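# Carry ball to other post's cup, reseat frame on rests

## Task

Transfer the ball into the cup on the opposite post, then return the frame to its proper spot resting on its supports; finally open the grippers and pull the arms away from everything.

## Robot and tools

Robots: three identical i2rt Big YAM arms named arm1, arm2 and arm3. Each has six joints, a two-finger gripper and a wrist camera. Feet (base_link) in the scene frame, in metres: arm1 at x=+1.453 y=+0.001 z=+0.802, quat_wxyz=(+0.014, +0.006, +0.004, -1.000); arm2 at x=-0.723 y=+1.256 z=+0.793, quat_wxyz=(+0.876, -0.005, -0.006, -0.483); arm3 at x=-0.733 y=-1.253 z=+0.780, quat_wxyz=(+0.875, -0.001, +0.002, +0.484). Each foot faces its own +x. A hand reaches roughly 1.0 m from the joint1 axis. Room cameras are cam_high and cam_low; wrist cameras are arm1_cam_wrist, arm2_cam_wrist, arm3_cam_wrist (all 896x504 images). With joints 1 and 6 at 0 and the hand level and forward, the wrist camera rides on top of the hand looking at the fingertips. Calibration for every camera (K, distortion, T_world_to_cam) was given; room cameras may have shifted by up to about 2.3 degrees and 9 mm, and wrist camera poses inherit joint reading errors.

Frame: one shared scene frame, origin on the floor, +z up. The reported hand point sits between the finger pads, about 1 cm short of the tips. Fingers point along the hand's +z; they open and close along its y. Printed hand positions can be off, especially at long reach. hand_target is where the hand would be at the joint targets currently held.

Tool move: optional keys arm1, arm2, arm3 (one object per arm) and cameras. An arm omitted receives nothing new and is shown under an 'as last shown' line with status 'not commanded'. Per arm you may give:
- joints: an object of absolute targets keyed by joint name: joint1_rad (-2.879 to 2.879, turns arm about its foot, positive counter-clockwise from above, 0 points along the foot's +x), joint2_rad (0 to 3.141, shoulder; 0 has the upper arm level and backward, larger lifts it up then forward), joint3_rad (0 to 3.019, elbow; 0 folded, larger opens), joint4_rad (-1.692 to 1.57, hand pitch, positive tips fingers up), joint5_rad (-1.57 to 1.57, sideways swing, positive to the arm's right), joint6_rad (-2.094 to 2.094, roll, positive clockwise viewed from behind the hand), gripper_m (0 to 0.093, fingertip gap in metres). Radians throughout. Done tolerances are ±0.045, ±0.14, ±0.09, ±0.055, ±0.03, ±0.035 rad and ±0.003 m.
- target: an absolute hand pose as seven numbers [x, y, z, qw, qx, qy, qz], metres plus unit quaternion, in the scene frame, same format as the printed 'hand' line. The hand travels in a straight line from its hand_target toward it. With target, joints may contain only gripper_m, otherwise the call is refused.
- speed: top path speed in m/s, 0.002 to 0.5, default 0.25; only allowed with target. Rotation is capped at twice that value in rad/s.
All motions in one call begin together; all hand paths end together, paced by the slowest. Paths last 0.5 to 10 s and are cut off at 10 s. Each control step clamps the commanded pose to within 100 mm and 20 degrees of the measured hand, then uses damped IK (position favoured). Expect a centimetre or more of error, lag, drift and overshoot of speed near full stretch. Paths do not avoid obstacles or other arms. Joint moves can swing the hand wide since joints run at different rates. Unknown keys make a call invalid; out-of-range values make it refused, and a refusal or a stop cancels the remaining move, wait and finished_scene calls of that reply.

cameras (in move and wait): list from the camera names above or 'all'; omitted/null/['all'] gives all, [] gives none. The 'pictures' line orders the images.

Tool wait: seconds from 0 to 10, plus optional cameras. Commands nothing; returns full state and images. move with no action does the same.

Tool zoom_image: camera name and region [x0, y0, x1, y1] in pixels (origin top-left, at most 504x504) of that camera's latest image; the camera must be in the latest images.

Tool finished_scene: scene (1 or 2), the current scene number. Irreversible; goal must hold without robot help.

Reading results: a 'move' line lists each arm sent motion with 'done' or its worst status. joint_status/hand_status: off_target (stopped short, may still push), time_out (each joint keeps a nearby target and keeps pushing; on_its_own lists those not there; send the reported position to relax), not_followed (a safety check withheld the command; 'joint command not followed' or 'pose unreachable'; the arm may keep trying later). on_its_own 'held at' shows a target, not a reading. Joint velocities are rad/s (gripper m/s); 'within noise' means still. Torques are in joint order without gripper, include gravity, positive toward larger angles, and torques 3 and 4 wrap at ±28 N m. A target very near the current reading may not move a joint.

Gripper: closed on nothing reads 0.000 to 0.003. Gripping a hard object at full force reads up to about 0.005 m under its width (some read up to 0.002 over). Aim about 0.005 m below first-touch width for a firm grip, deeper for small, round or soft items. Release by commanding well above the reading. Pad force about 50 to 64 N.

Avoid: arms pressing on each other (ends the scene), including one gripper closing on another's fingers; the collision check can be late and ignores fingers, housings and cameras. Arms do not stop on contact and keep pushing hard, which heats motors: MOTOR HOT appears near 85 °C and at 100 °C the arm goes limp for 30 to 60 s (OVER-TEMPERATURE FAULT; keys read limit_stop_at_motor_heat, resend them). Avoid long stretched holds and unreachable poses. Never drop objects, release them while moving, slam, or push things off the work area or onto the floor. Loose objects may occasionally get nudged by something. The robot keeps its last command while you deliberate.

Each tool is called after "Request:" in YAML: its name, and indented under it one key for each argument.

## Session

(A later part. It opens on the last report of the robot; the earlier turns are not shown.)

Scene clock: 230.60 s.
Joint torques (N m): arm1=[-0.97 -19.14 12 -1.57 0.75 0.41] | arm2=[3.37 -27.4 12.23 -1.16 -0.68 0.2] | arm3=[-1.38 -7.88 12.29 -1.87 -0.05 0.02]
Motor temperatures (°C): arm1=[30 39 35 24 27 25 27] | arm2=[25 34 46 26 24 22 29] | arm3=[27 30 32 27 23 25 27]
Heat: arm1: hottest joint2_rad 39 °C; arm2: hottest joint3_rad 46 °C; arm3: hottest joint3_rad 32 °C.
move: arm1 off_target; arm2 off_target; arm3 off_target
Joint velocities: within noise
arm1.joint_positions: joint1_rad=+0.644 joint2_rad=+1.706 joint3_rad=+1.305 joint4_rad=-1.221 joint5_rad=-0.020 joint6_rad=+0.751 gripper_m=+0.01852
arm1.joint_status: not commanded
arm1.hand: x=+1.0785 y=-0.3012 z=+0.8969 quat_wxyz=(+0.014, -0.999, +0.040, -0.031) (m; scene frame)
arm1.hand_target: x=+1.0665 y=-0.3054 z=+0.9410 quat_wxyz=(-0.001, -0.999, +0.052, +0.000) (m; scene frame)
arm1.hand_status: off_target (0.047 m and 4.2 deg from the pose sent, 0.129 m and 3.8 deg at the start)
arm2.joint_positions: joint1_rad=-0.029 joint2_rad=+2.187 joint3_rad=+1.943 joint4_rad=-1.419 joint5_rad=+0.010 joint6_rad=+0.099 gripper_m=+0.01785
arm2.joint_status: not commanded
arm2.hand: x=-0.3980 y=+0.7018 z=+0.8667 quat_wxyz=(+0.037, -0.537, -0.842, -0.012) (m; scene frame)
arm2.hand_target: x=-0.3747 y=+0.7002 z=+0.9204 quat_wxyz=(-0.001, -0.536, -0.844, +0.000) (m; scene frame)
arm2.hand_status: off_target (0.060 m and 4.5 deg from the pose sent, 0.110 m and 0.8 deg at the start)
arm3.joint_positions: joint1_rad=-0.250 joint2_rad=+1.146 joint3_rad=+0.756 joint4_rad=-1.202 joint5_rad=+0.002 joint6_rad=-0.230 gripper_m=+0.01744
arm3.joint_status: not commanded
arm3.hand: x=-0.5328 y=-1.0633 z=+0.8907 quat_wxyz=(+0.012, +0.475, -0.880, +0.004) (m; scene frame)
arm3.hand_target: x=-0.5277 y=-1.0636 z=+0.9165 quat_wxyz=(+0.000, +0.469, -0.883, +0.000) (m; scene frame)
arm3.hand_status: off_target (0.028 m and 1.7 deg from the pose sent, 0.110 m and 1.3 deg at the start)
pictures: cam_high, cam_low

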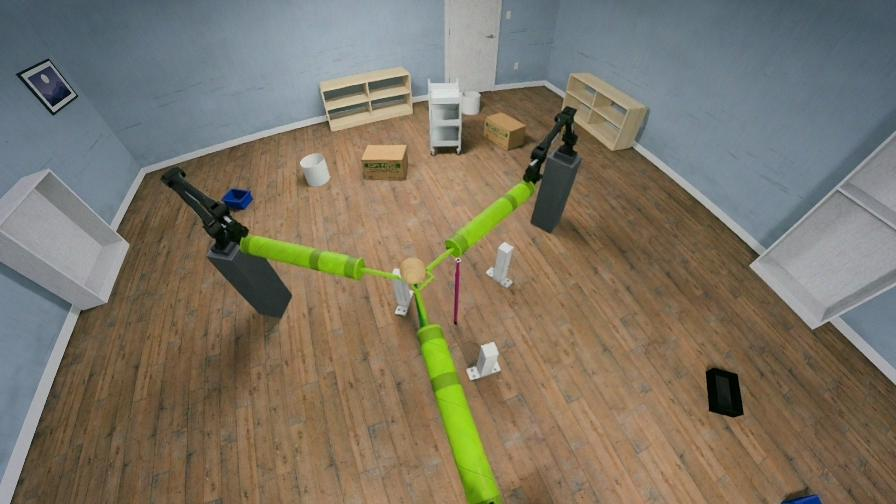

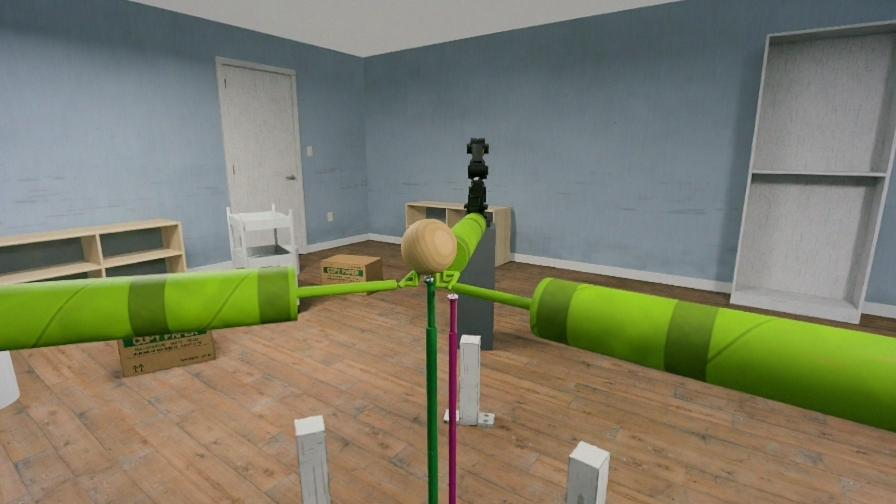

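Request:
move:
  arm1: {"target":[1.061,-0.299,0.995,0,0.9986,-0.052,0],"speed":0.06}
  arm2: {"target":[-0.377,0.705,1.01,0,0.537,0.844,0],"speed":0.06}
  arm3: {"target":[-0.5314,-1.0567,0.97,0,0.469,-0.883,0],"speed":0.06}
  cameras: ["cam_low","cam_high"]

Request:
zoom_image:
  camera: "cam_low"
  region: [370, 190, 500, 330]

Scene clock: 247.33 s.
Joint torques (N m): arm1=[-2.32 -18.84 12.92 -1.39 0.61 0.26] | arm2=[3.43 -27.58 13.35 -1.03 -0.6 0.21] | arm3=[0.26 -7.47 13.68 -1.66 0 0.21]
Motor temperatures (°C): arm1=[30 39 40 24 27 25 27] | arm2=[25 36 45 26 24 22 29] | arm3=[27 30 37 27 23 25 27]
Heat: arm1: hottest joint3_rad 40 °C; arm2: hottest joint3_rad 45 °C; arm3: hottest joint3_rad 37 °C.
move: arm1 off_target; arm2 off_target; arm3 off_target
Joint velocities: within noise
arm1.joint_positions: joint1_rad=+0.644 joint2_rad=+1.667 joint3_rad=+1.393 joint4_rad=-1.357 joint5_rad=-0.016 joint6_rad=+0.751 gripper_m=+0.01851
arm1.joint_status: not commanded
arm1.hand: x=+1.0779 y=-0.3007 z=+0.9471 quat_wxyz=(+0.019, -0.998, +0.040, -0.033) (m; scene frame)
arm1.hand_target: x=+1.0631 y=-0.2979 z=+0.9939 quat_wxyz=(+0.000, -0.999, +0.052, +0.000) (m; scene frame)
arm1.hand_status: off_target (0.051 m and 4.6 deg from the pose sent, 0.100 m and 4.2 deg at the start)
arm2.joint_positions: joint1_rad=-0.029 joint2_rad=+2.154 joint3_rad=+2.103 joint4_rad=-1.635 joint5_rad=+0.007 joint6_rad=+0.099 gripper_m=+0.01785
arm2.joint_status: not commanded
arm2.hand: x=-0.4002 y=+0.7062 z=+0.9487 quat_wxyz=(+0.047, -0.537, -0.842, -0.018) (m; scene frame)
arm2.hand_target: x=-0.3796 y=+0.7084 z=+1.0090 quat_wxyz=(-0.001, -0.536, -0.844, -0.001) (m; scene frame)
arm2.hand_status: off_target (0.065 m and 5.7 deg from the pose sent, 0.145 m and 4.5 deg at the start)
arm3.joint_positions: joint1_rad=-0.243 joint2_rad=+1.110 joint3_rad=+0.861 joint4_rad=-1.356 joint5_rad=+0.000 joint6_rad=-0.221 gripper_m=+0.01744
arm3.joint_status: not commanded
arm3.hand: x=-0.5341 y=-1.0612 z=+0.9384 quat_wxyz=(+0.018, +0.475, -0.880, +0.005) (m; scene frame)
arm3.hand_target: x=-0.5318 y=-1.0572 z=+0.9684 quat_wxyz=(+0.000, +0.469, -0.883, +0.000) (m; scene frame)
arm3.hand_status: off_target (0.032 m and 2.3 deg from the pose sent, 0.080 m and 1.7 deg at the start)
pictures: cam_high, cam_low

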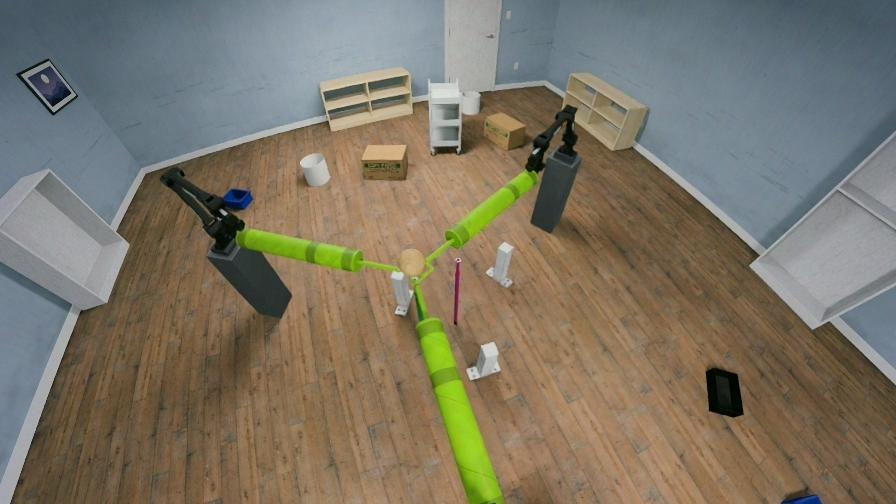

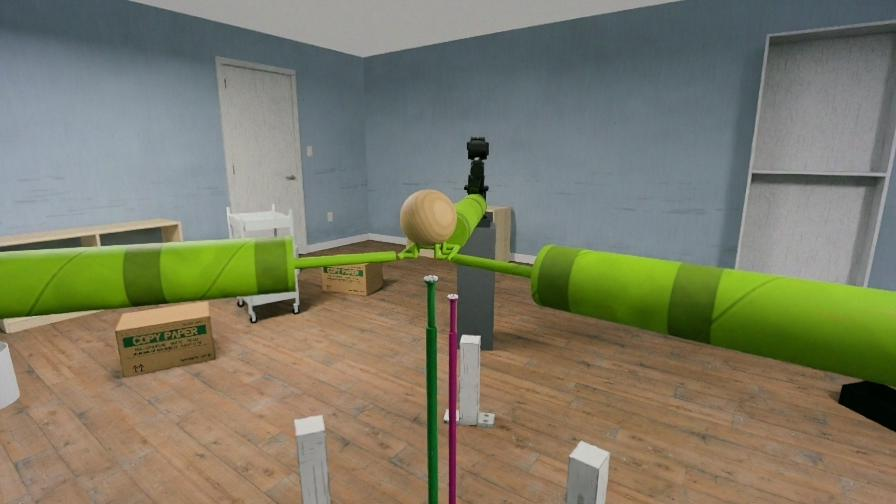

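Scaled by 3.600 from the camera's 896x504 image, which has a finer 1280x720 frame.

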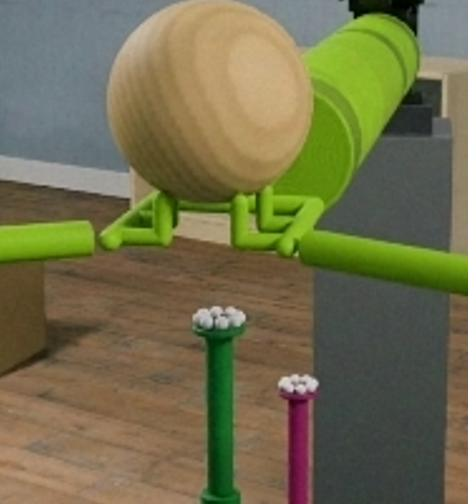

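Request:
move:
  arm1: {"target":[0.956,-0.064,0.98,0,0.9986,-0.052,0],"speed":0.07}
  arm2: {"target":[-0.482,0.94,0.96,0,0.537,0.844,0],"speed":0.07}
  arm3: {"target":[-0.6364,-0.8217,0.965,0,0.469,-0.883,0],"speed":0.07}
  cameras: ["cam_low","cam_high"]

Request:
zoom_image:
  camera: "cam_low"
  region: [370, 190, 500, 330]

Request:
zoom_image:
  camera: "cam_high"
  region: [410, 190, 510, 280]

Scene clock: 258.03 s.
Joint torques (N m): arm1=[-3.02 -16.15 13.09 -0.35 0.23 0.16] | arm2=[3.78 -16.56 7.5 0.13 -0.51 0.26] | arm3=[1.08 -11.34 13.22 -0.81 -0.03 0.31]
Motor temperatures (°C): arm1=[30 38 41 24 27 25 27] | arm2=[25 37 46 26 24 22 29] | arm3=[27 30 39 27 23 25 27]
Heat: arm1: hottest joint3_rad 41 °C; arm2: hottest joint3_rad 46 °C; arm3: hottest joint3_rad 39 °C.
move: arm1 off_target; arm2 off_target; arm3 off_target
Joint velocities: within noise
arm1.joint_positions: joint1_rad=+0.122 joint2_rad=+1.664 joint3_rad=+1.389 joint4_rad=-1.352 joint5_rad=-0.012 joint6_rad=+0.232 gripper_m=+0.01851
arm1.joint_status: not commanded
arm1.hand: x=+0.9781 y=-0.0743 z=+0.9479 quat_wxyz=(+0.004, -0.999, +0.041, -0.034) (m; scene frame)
arm1.hand_target: x=+0.9581 y=-0.0638 z=+0.9801 quat_wxyz=(+0.000, -0.999, +0.052, +0.000) (m; scene frame)
arm1.hand_status: off_target (0.040 m and 4.1 deg from the pose sent, 0.268 m and 4.6 deg at the start)
arm2.joint_positions: joint1_rad=+0.056 joint2_rad=+1.487 joint3_rad=+1.145 joint4_rad=-1.303 joint5_rad=+0.004 joint6_rad=+0.183 gripper_m=+0.01785
arm2.joint_status: not commanded
arm2.hand: x=-0.4936 y=+0.9322 z=+0.9398 quat_wxyz=(+0.029, -0.537, -0.843, -0.007) (m; scene frame)
arm2.hand_target: x=-0.4825 y=+0.9400 z=+0.9594 quat_wxyz=(+0.000, -0.536, -0.844, -0.001) (m; scene frame)
arm2.hand_status: off_target (0.025 m and 3.4 deg from the pose sent, 0.248 m and 5.7 deg at the start)
arm3.joint_positions: joint1_rad=+0.328 joint2_rad=+1.519 joint3_rad=+1.245 joint4_rad=-1.324 joint5_rad=+0.004 joint6_rad=+0.350 gripper_m=+0.01744
arm3.joint_status: not commanded
arm3.hand: x=-0.6328 y=-0.8334 z=+0.9412 quat_wxyz=(+0.009, +0.475, -0.880, +0.012) (m; scene frame)
arm3.hand_target: x=-0.6365 y=-0.8226 z=+0.9646 quat_wxyz=(+0.000, +0.469, -0.883, -0.001) (m; scene frame)
arm3.hand_status: off_target (0.027 m and 1.9 deg from the pose sent, 0.262 m and 2.3 deg at the start)
pictures: cam_high, cam_low

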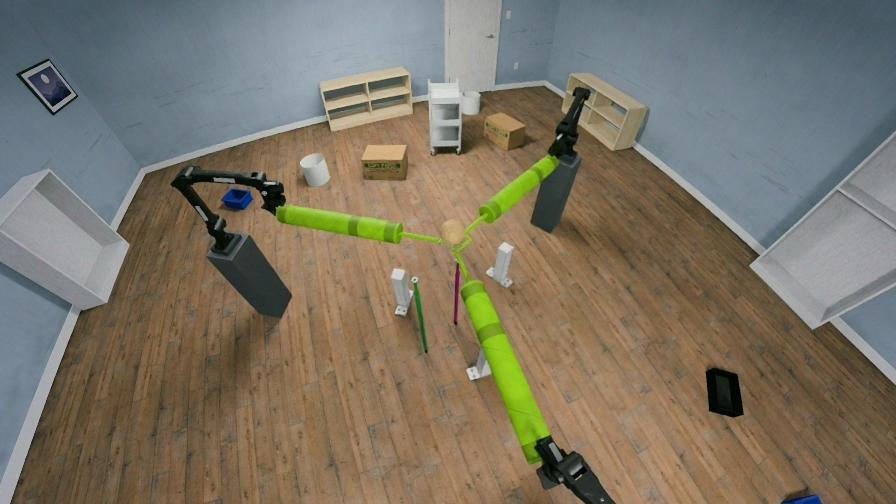

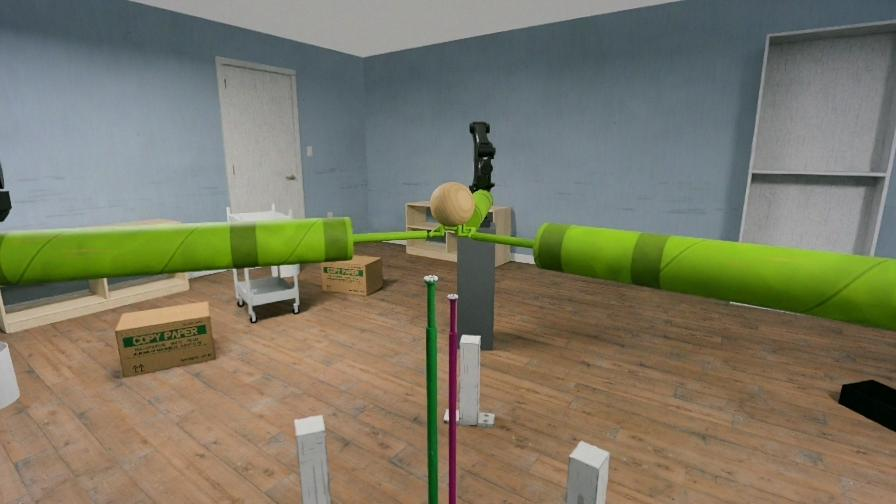

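Scaled by 3.600 from the camera's 896x504 image, which has a finer 1280x720 frame.

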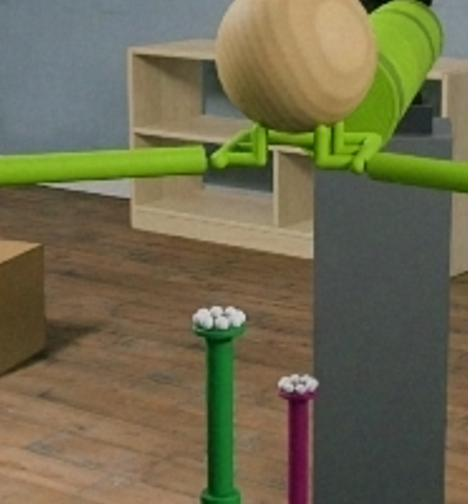

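Scaled by 5.040 from the camera's 896x504 image, which has a finer 1280x720 frame.

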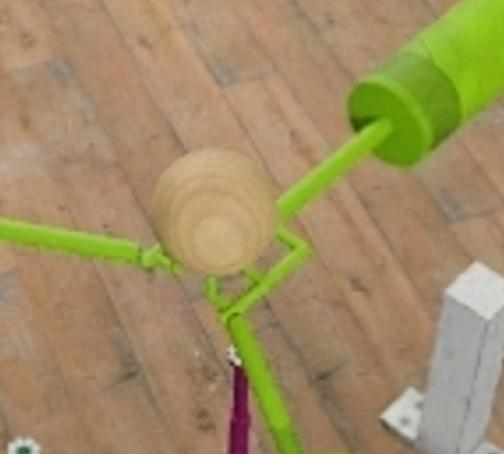

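Request:
move:
  arm1: {"target":[0.927,-0.020,0.845,0,0.9986,-0.052,0],"speed":0.07}
  arm2: {"target":[-0.511,0.984,0.815,0,0.537,0.844,0],"speed":0.07}
  arm3: {"target":[-0.6654,-0.7777,0.828,0,0.469,-0.883,0],"speed":0.07}
  cameras: ["cam_low","cam_high"]

Request:
zoom_image:
  camera: "cam_low"
  region: [400, 210, 510, 320]

Request:
zoom_image:
  camera: "cam_high"
  region: [410, 210, 510, 300]

Scene clock: 272.33 s.
Joint torques (N m): arm1=[-2.2 -18.78 8.46 0.54 0.03 0.21] | arm2=[3.19 -10.99 5.96 0.53 -0.39 0.19] | arm3=[0.15 -13.51 8.84 0.28 0.17 0.16]
Motor temperatures (°C): arm1=[30 37 44 24 27 25 27] | arm2=[25 37 43 26 24 22 30] | arm3=[27 30 39 27 23 25 27]
Heat: arm1: hottest joint3_rad 44 °C; arm2: hottest joint3_rad 43 °C; arm3: hottest joint3_rad 39 °C.
move: arm1 off_target; arm2 done; arm3 done
Joint velocities: within noise
arm1.joint_positions: joint1_rad=+0.024 joint2_rad=+1.863 joint3_rad=+1.317 joint4_rad=-1.067 joint5_rad=-0.008 joint6_rad=+0.137 gripper_m=+0.01851
arm1.joint_status: not commanded
arm1.hand: x=+0.9409 y=-0.0273 z=+0.8252 quat_wxyz=(+0.003, -0.999, +0.043, -0.027) (m; scene frame)
arm1.hand_target: x=+0.9276 y=-0.0200 z=+0.8452 quat_wxyz=(+0.000, -0.999, +0.052, +0.000) (m; scene frame)
arm1.hand_status: off_target (0.025 m and 3.2 deg from the pose sent, 0.127 m and 4.1 deg at the start)
arm2.joint_positions: joint1_rad=+0.076 joint2_rad=+1.499 joint3_rad=+0.780 joint4_rad=-0.884 joint5_rad=+0.002 joint6_rad=+0.203 gripper_m=+0.01785
arm2.joint_status: not commanded
arm2.hand: x=-0.5204 y=+0.9815 z=+0.8143 quat_wxyz=(+0.009, -0.538, -0.843, +0.000) (m; scene frame)
arm2.hand_target: x=-0.5111 y=+0.9840 z=+0.8151 quat_wxyz=(+0.000, -0.537, -0.844, +0.000) (m; scene frame)
arm2.hand_status: done (0.010 m and 1.0 deg from the pose sent, 0.136 m and 3.4 deg at the start)
arm3.joint_positions: joint1_rad=+0.418 joint2_rad=+1.749 joint3_rad=+1.187 joint4_rad=-1.023 joint5_rad=+0.001 joint6_rad=+0.442 gripper_m=+0.01744
arm3.joint_status: not commanded
arm3.hand: x=-0.6656 y=-0.7825 z=+0.8195 quat_wxyz=(+0.006, +0.474, -0.881, +0.007) (m; scene frame)
arm3.hand_target: x=-0.6654 y=-0.7777 z=+0.8280 quat_wxyz=(+0.000, +0.469, -0.883, +0.000) (m; scene frame)
arm3.hand_status: done (0.010 m and 1.2 deg from the pose sent, 0.130 m and 1.9 deg at the start)
pictures: cam_high, cam_low

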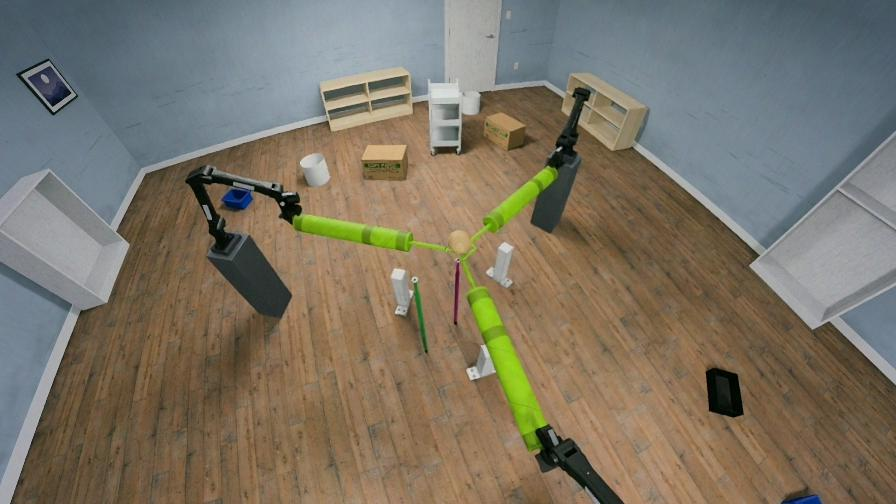

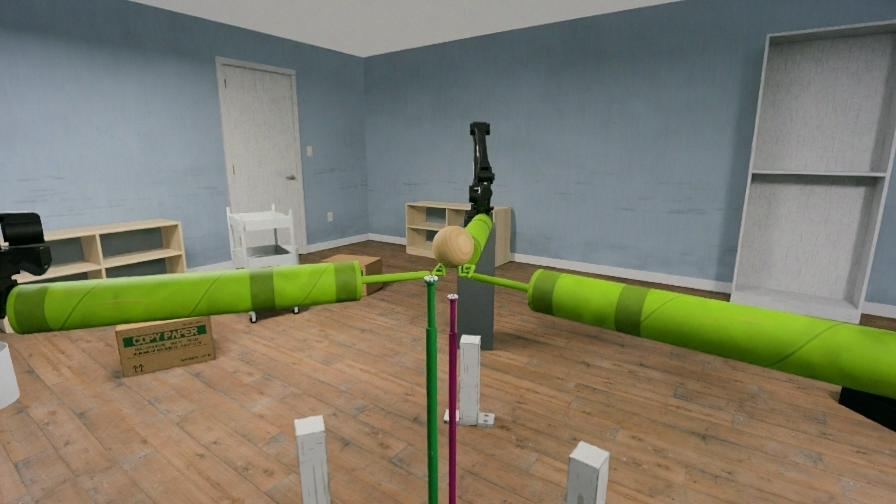

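Scaled by 4.582 from the camera's 896x504 image, which has a finer 1280x720 frame.

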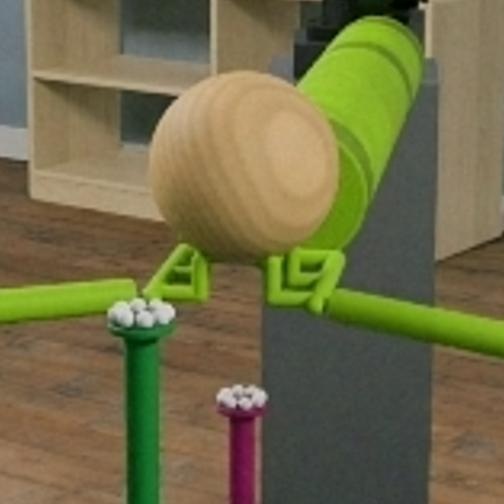

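Scaled by 5.040 from the camera's 896x504 image, which has a finer 1280x720 frame.

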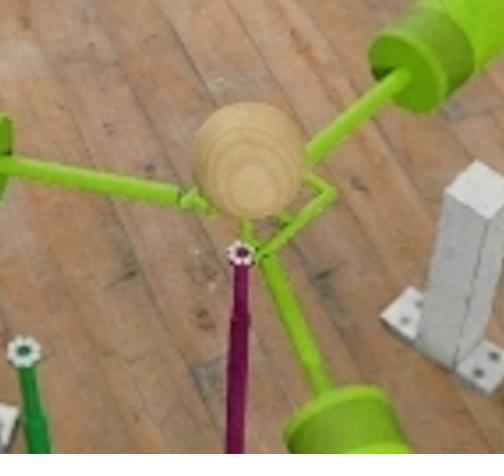

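Request:
move:
  arm1: {"target":[0.934,-0.030,0.775,0,0.9986,-0.052,0],"speed":0.06}
  arm2: {"target":[-0.504,0.974,0.750,0,0.537,0.844,0],"speed":0.06}
  arm3: {"target":[-0.6584,-0.7877,0.758,0,0.469,-0.883,0],"speed":0.06}
  cameras: ["cam_low","cam_high"]

Request:
zoom_image:
  camera: "cam_low"
  region: [400, 230, 510, 340]

Request:
zoom_image:
  camera: "cam_high"
  region: [410, 210, 510, 300]

Scene clock: 289.07 s.
Joint torques (N m): arm1=[-0.91 -19.25 7.19 0.42 0.04 0.39] | arm2=[3.08 -12.1 5.03 0.7 -0.39 0.18] | arm3=[-0.38 -13.63 7.27 0.31 0 0.1]
Motor temperatures (°C): arm1=[30 37 41 24 26 25 27] | arm2=[25 36 41 26 24 22 30] | arm3=[27 31 39 27 23 25 27]
Heat: arm1: hottest joint3_rad 41 °C; arm2: hottest joint3_rad 41 °C; arm3: hottest joint3_rad 39 °C.
move: arm1 off_target; arm2 off_target; arm3 done
Joint velocities: within noise
arm1.joint_positions: joint1_rad=+0.029 joint2_rad=+1.953 joint3_rad=+1.243 joint4_rad=-0.894 joint5_rad=-0.009 joint6_rad=+0.139 gripper_m=+0.01851
arm1.joint_status: not commanded
arm1.hand: x=+0.9465 y=-0.0292 z=+0.7574 quat_wxyz=(+0.002, -0.999, +0.041, -0.022) (m; scene frame)
arm1.hand_target: x=+0.9342 y=-0.0299 z=+0.7751 quat_wxyz=(+0.000, -0.999, +0.052, +0.000) (m; scene frame)
arm1.hand_status: off_target (0.022 m and 2.9 deg from the pose sent, 0.051 m and 3.2 deg at the start)
arm2.joint_positions: joint1_rad=+0.076 joint2_rad=+1.673 joint3_rad=+0.752 joint4_rad=-0.691 joint5_rad=+0.002 joint6_rad=+0.203 gripper_m=+0.01785
arm2.joint_status: not commanded
arm2.hand: x=-0.5156 y=+0.9748 z=+0.7490 quat_wxyz=(+0.013, -0.537, -0.843, -0.002) (m; scene frame)
arm2.hand_target: x=-0.5040 y=+0.9741 z=+0.7503 quat_wxyz=(+0.000, -0.537, -0.844, +0.000) (m; scene frame)
arm2.hand_status: off_target (0.012 m and 1.5 deg from the pose sent, 0.067 m and 1.1 deg at the start)
arm3.joint_positions: joint1_rad=+0.405 joint2_rad=+1.839 joint3_rad=+1.104 joint4_rad=-0.840 joint5_rad=+0.005 joint6_rad=+0.430 gripper_m=+0.01744
arm3.joint_status: not commanded
arm3.hand: x=-0.6600 y=-0.7891 z=+0.7535 quat_wxyz=(+0.002, +0.474, -0.881, +0.004) (m; scene frame)
arm3.hand_target: x=-0.6584 y=-0.7876 z=+0.7581 quat_wxyz=(+0.000, +0.469, -0.883, +0.000) (m; scene frame)
arm3.hand_status: done (0.005 m and 0.8 deg from the pose sent, 0.062 m and 1.2 deg at the start)
pictures: cam_high, cam_low

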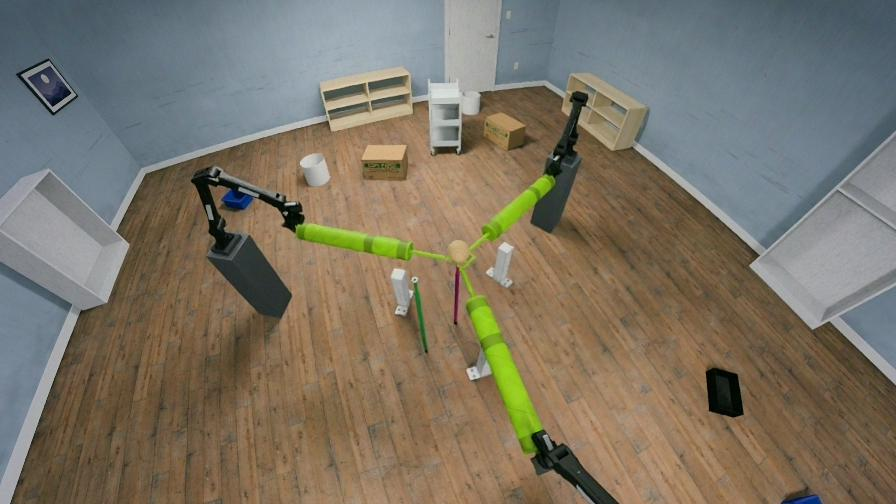

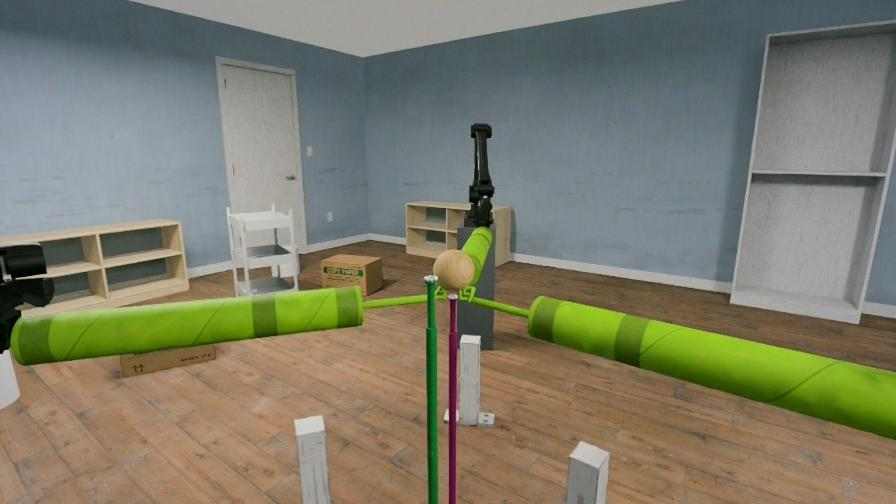

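Scaled by 4.582 from the camera's 896x504 image, which has a finer 1280x720 frame.

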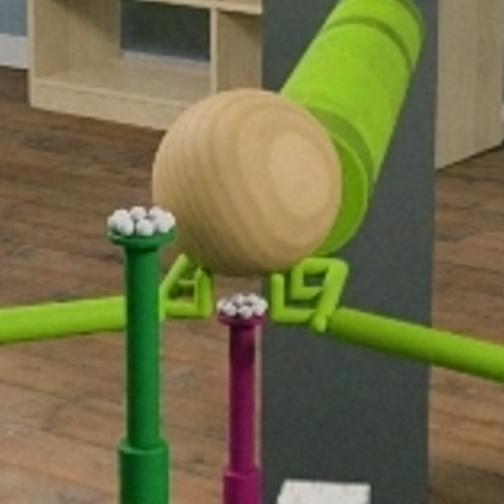

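Scaled by 5.040 from the camera's 896x504 image, which has a finer 1280x720 frame.

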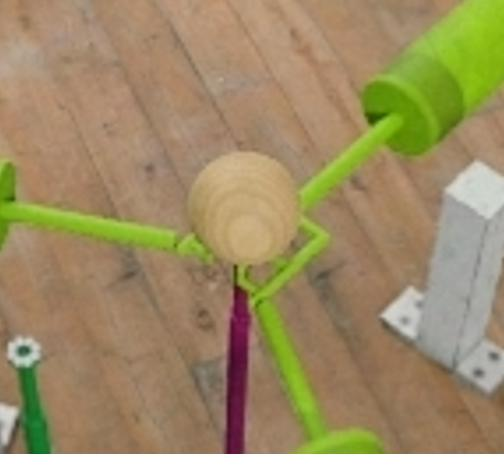

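Request:
move:
  arm1: {"target":[0.932,-0.0325,0.748,0,0.9986,-0.052,0],"speed":0.03}
  arm2: {"target":[-0.506,0.9715,0.722,0,0.537,0.844,0],"speed":0.03}
  arm3: {"target":[-0.6604,-0.7902,0.731,0,0.469,-0.883,0],"speed":0.03}
  cameras: ["cam_low","cam_high"]

Request:
zoom_image:
  camera: "cam_low"
  region: [400, 230, 510, 340]

Request:
zoom_image:
  camera: "cam_high"
  region: [410, 210, 510, 300]

Scene clock: 299.13 s.
Joint torques (N m): arm1=[-0.85 -18.73 6.93 0.73 0.06 0.4] | arm2=[2.32 -12.1 4.42 0.81 -0.4 0.1] | arm3=[-0.09 -13.22 6.72 0.49 -0.01 0.14]
Motor temperatures (°C): arm1=[30 38 40 24 26 25 27] | arm2=[25 36 39 26 24 22 30] | arm3=[27 31 38 27 23 25 27]
Heat: arm1: hottest joint3_rad 40 °C; arm2: hottest joint3_rad 39 °C; arm3: hottest joint3_rad 38 °C.
move: arm1 off_target; arm2 done; arm3 done
Joint velocities: within noise
arm1.joint_positions: joint1_rad=+0.033 joint2_rad=+1.995 joint3_rad=+1.236 joint4_rad=-0.845 joint5_rad=-0.010 joint6_rad=+0.143 gripper_m=+0.01851
arm1.joint_status: not commanded
arm1.hand: x=+0.9457 y=-0.0315 z=+0.7348 quat_wxyz=(+0.001, -0.999, +0.041, -0.022) (m; scene frame)
arm1.hand_target: x=+0.9323 y=-0.0325 z=+0.7481 quat_wxyz=(+0.000, -0.999, +0.052, +0.000) (m; scene frame)
arm1.hand_status: off_target (0.019 m and 2.8 deg from the pose sent, 0.018 m and 2.9 deg at the start)
arm2.joint_positions: joint1_rad=+0.076 joint2_rad=+1.743 joint3_rad=+0.742 joint4_rad=-0.607 joint5_rad=+0.003 joint6_rad=+0.203 gripper_m=+0.01785
arm2.joint_status: not commanded
arm2.hand: x=-0.5147 y=+0.9732 z=+0.7232 quat_wxyz=(+0.012, -0.537, -0.843, -0.001) (m; scene frame)
arm2.hand_target: x=-0.5061 y=+0.9716 z=+0.7222 quat_wxyz=(+0.000, -0.537, -0.844, +0.000) (m; scene frame)
arm2.hand_status: done (0.009 m and 1.3 deg from the pose sent, 0.029 m and 1.6 deg at the start)
arm3.joint_positions: joint1_rad=+0.405 joint2_rad=+1.878 joint3_rad=+1.082 joint4_rad=-0.775 joint5_rad=+0.005 joint6_rad=+0.430 gripper_m=+0.01744
arm3.joint_status: not commanded
arm3.hand: x=-0.6603 y=-0.7908 z=+0.7301 quat_wxyz=(+0.000, +0.474, -0.881, +0.002) (m; scene frame)
arm3.hand_target: x=-0.6604 y=-0.7903 z=+0.7310 quat_wxyz=(+0.000, +0.469, -0.883, +0.000) (m; scene frame)
arm3.hand_status: done (0.001 m and 0.7 deg from the pose sent, 0.022 m and 0.8 deg at the start)
pictures: cam_high, cam_low

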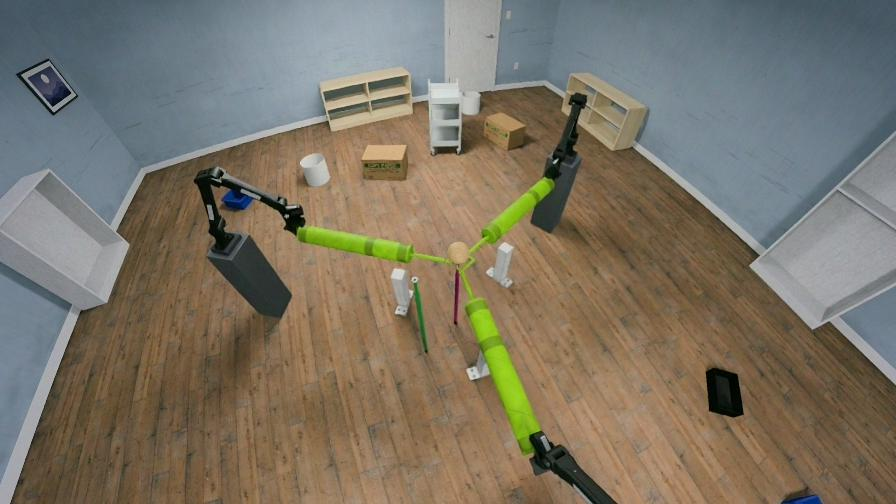

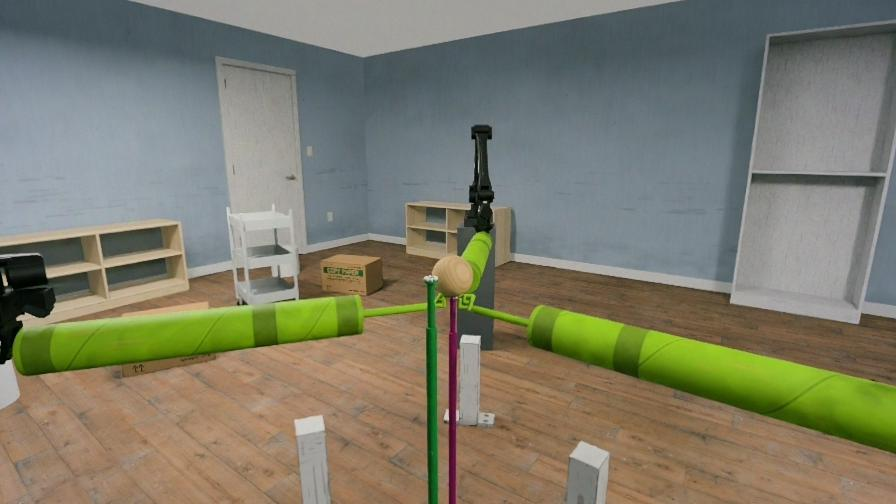

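Scaled by 4.582 from the camera's 896x504 image, which has a finer 1280x720 frame.

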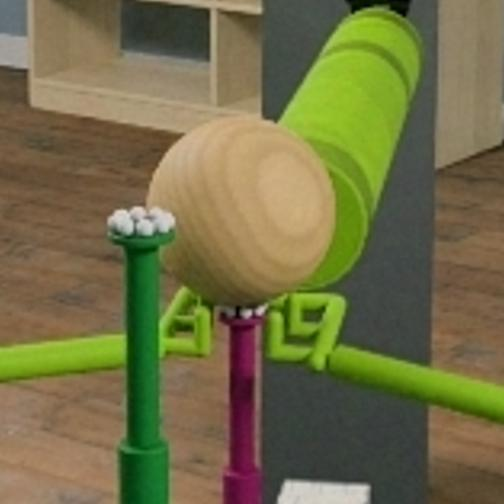

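Scaled by 5.040 from the camera's 896x504 image, which has a finer 1280x720 frame.

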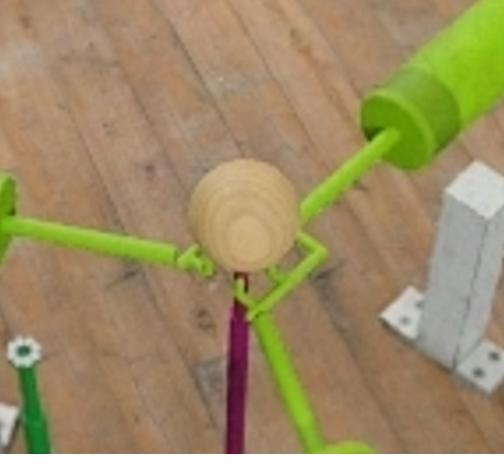

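Request:
move:
  arm1: {"target":[0.932,-0.0325,0.71,0,0.9986,-0.052,0],"speed":0.03}
  arm2: {"target":[-0.506,0.9715,0.684,0,0.537,0.844,0],"speed":0.03}
  arm3: {"target":[-0.6604,-0.7902,0.693,0,0.469,-0.883,0],"speed":0.03}
  cameras: ["cam_low","cam_high"]

Request:
zoom_image:
  camera: "cam_low"
  region: [400, 230, 510, 340]

Request:
zoom_image:
  camera: "cam_high"
  region: [410, 210, 510, 300]

Scene clock: 306.33 s.
Joint torques (N m): arm1=[-0.85 -19.02 6.23 0.68 0.07 0.4] | arm2=[2.37 -12.69 3.56 0.81 -0.4 0.11] | arm3=[-0.09 -13.51 6.05 0.53 -0.02 0.14]
Motor temperatures (°C): arm1=[30 38 38 24 26 25 27] | arm2=[25 35 37 26 24 22 30] | arm3=[27 30 37 27 23 25 27]
Heat: arm1: hottest joint2_rad 38 °C; arm2: hottest joint3_rad 37 °C; arm3: hottest joint3_rad 37 °C.
move: arm1 off_target; arm2 done; arm3 done
Joint velocities: within noise
arm1.joint_positions: joint1_rad=+0.034 joint2_rad=+2.066 joint3_rad=+1.228 joint4_rad=-0.762 joint5_rad=-0.010 joint6_rad=+0.144 gripper_m=+0.01851
arm1.joint_status: not commanded
arm1.hand: x=+0.9452 y=-0.0316 z=+0.6972 quat_wxyz=(+0.001, -0.999, +0.041, -0.021) (m; scene frame)
arm1.hand_target: x=+0.9322 y=-0.0326 z=+0.7102 quat_wxyz=(+0.000, -0.999, +0.052, +0.000) (m; scene frame)
arm1.hand_status: off_target (0.018 m and 2.7 deg from the pose sent, 0.028 m and 2.8 deg at the start)
arm2.joint_positions: joint1_rad=+0.076 joint2_rad=+1.851 joint3_rad=+0.735 joint4_rad=-0.492 joint5_rad=+0.003 joint6_rad=+0.203 gripper_m=+0.01785
arm2.joint_status: not commanded
arm2.hand: x=-0.5145 y=+0.9727 z=+0.6854 quat_wxyz=(+0.011, -0.537, -0.843, -0.001) (m; scene frame)
arm2.hand_target: x=-0.5061 y=+0.9717 z=+0.6841 quat_wxyz=(+0.000, -0.537, -0.844, +0.000) (m; scene frame)
arm2.hand_status: done (0.009 m and 1.3 deg from the pose sent, 0.040 m and 1.3 deg at the start)
arm3.joint_positions: joint1_rad=+0.405 joint2_rad=+1.954 joint3_rad=+1.070 joint4_rad=-0.685 joint5_rad=+0.005 joint6_rad=+0.430 gripper_m=+0.01744
arm3.joint_status: not commanded
arm3.hand: x=-0.6603 y=-0.7905 z=+0.6927 quat_wxyz=(+0.000, +0.474, -0.881, +0.002) (m; scene frame)
arm3.hand_target: x=-0.6604 y=-0.7901 z=+0.6930 quat_wxyz=(+0.000, +0.469, -0.883, +0.000) (m; scene frame)
arm3.hand_status: done (0.000 m and 0.7 deg from the pose sent, 0.037 m and 0.7 deg at the start)
pictures: cam_high, cam_low

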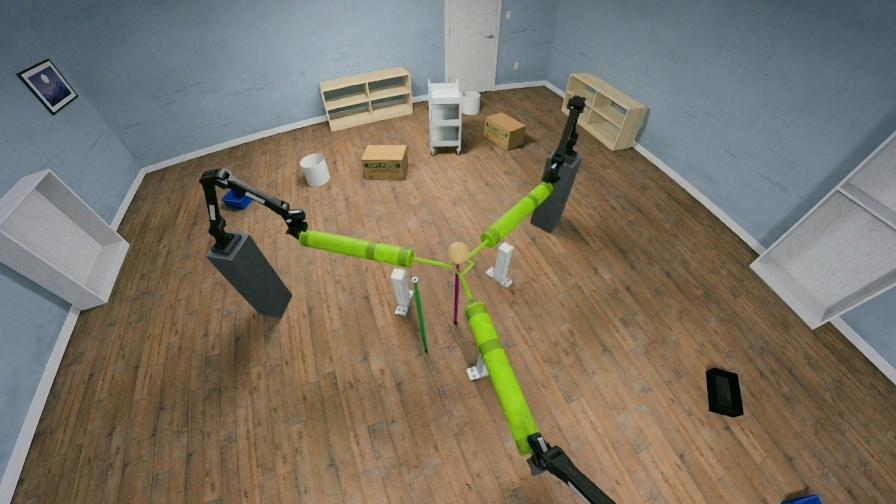

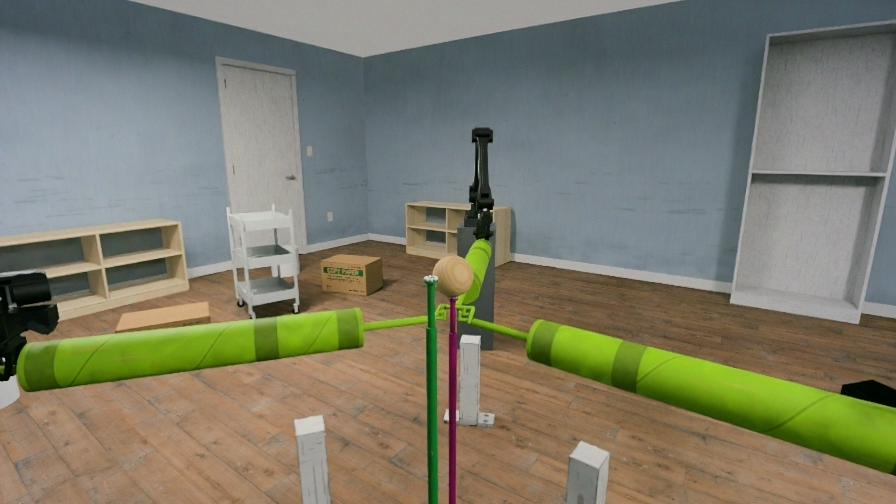

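Scaled by 4.582 from the camera's 896x504 image, which has a finer 1280x720 frame.

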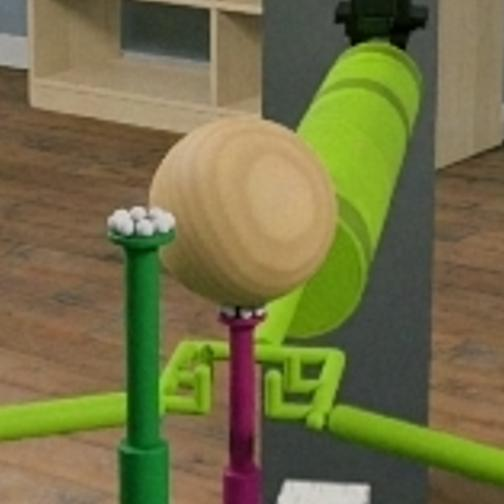

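Scaled by 5.040 from the camera's 896x504 image, which has a finer 1280x720 frame.

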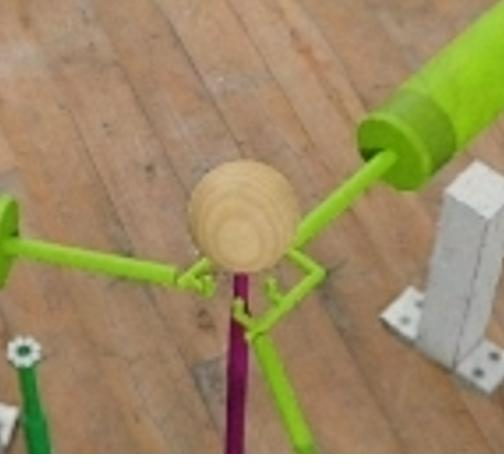

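Request:
move:
  arm1: {"target":[0.905,0.024,0.706,0,0.9986,-0.052,0],"speed":0.05}
  arm2: {"target":[-0.533,1.028,0.684,0,0.537,0.844,0],"speed":0.05}
  arm3: {"target":[-0.687,-0.7337,0.693,0,0.469,-0.883,0],"speed":0.05}
  cameras: ["cam_low","cam_high"]

Request:
zoom_image:
  camera: "cam_low"
  region: [400, 230, 510, 340]

Request:
zoom_image:
  camera: "cam_high"
  region: [410, 210, 510, 300]

Scene clock: 314.73 s.
Joint torques (N m): arm1=[-2.2 -19.37 8.65 -0.35 -0.04 0.23] | arm2=[2.84 -13.57 1.42 0.14 -0.38 0.18] | arm3=[1.08 -14.62 8.92 -0.53 -0.01 0.29]
Motor temperatures (°C): arm1=[30 38 37 24 26 25 27] | arm2=[25 34 36 26 24 22 30] | arm3=[27 31 36 27 23 25 27]
Heat: arm1: hottest joint2_rad 38 °C; arm2: hottest joint3_rad 36 °C; arm3: hottest joint3_rad 36 °C.
move: arm1 off_target; arm2 done; arm3 off_target
Joint velocities: within noise
arm1.joint_positions: joint1_rad=-0.057 joint2_rad=+2.116 joint3_rad=+1.289 joint4_rad=-0.770 joint5_rad=-0.008 joint6_rad=+0.055 gripper_m=+0.01851
arm1.joint_status: not commanded
arm1.hand: x=+0.9257 y=+0.0159 z=+0.6879 quat_wxyz=(+0.001, -0.999, +0.042, -0.019) (m; scene frame)
arm1.hand_target: x=+0.9057 y=+0.0240 z=+0.7064 quat_wxyz=(+0.000, -0.999, +0.052, +0.000) (m; scene frame)
arm1.hand_status: off_target (0.029 m and 2.4 deg from the pose sent, 0.069 m and 2.7 deg at the start)
arm2.joint_positions: joint1_rad=+0.113 joint2_rad=+1.800 joint3_rad=+0.582 joint4_rad=-0.385 joint5_rad=+0.002 joint6_rad=+0.238 gripper_m=+0.01785
arm2.joint_status: not commanded
arm2.hand: x=-0.5368 y=+1.0215 z=+0.6774 quat_wxyz=(+0.009, -0.537, -0.844, +0.000) (m; scene frame)
arm2.hand_target: x=-0.5332 y=+1.0278 z=+0.6835 quat_wxyz=(+0.000, -0.537, -0.844, +0.000) (m; scene frame)
arm2.hand_status: done (0.010 m and 1.0 deg from the pose sent, 0.058 m and 1.3 deg at the start)
arm3.joint_positions: joint1_rad=+0.460 joint2_rad=+2.044 joint3_rad=+1.211 joint4_rad=-0.739 joint5_rad=+0.005 joint6_rad=+0.483 gripper_m=+0.01744
arm3.joint_status: not commanded
arm3.hand: x=-0.6814 y=-0.7444 z=+0.6860 quat_wxyz=(+0.000, +0.474, -0.880, +0.002) (m; scene frame)
arm3.hand_target: x=-0.6871 y=-0.7340 z=+0.6930 quat_wxyz=(+0.000, +0.469, -0.883, +0.000) (m; scene frame)
arm3.hand_status: off_target (0.014 m and 0.7 deg from the pose sent, 0.063 m and 0.7 deg at the start)
pictures: cam_high, cam_low

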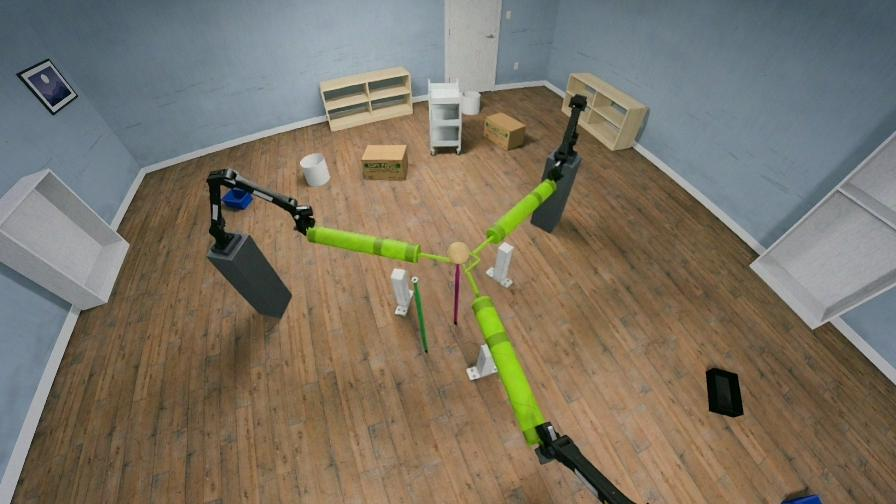

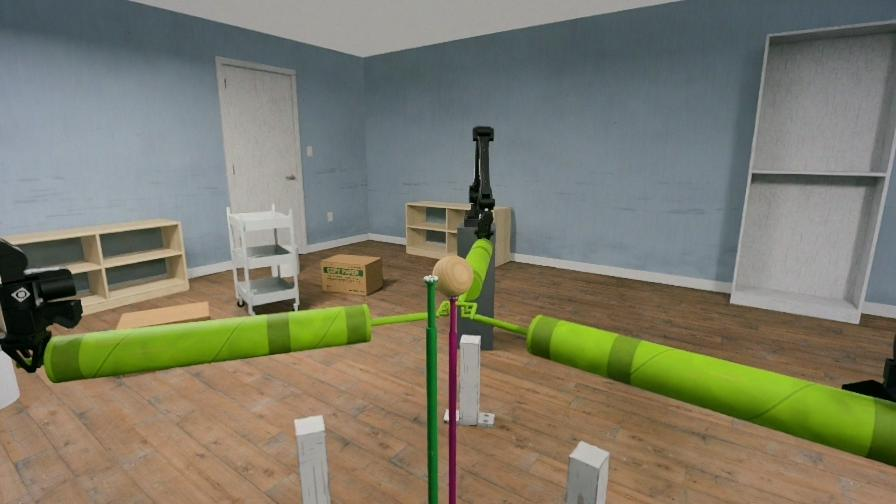

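Scaled by 4.582 from the camera's 896x504 image, which has a finer 1280x720 frame.

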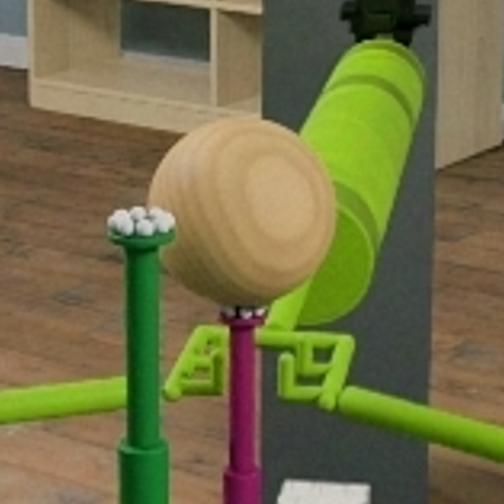

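Scaled by 5.040 from the camera's 896x504 image, which has a finer 1280x720 frame.

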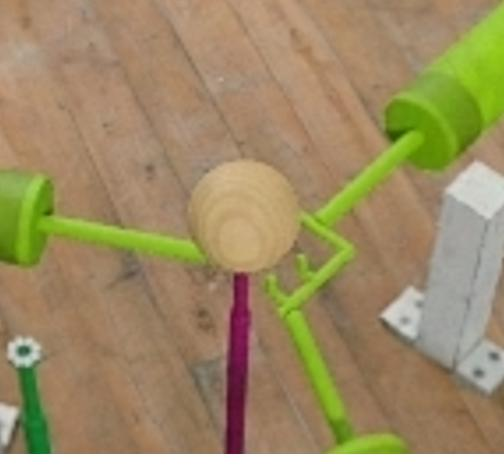

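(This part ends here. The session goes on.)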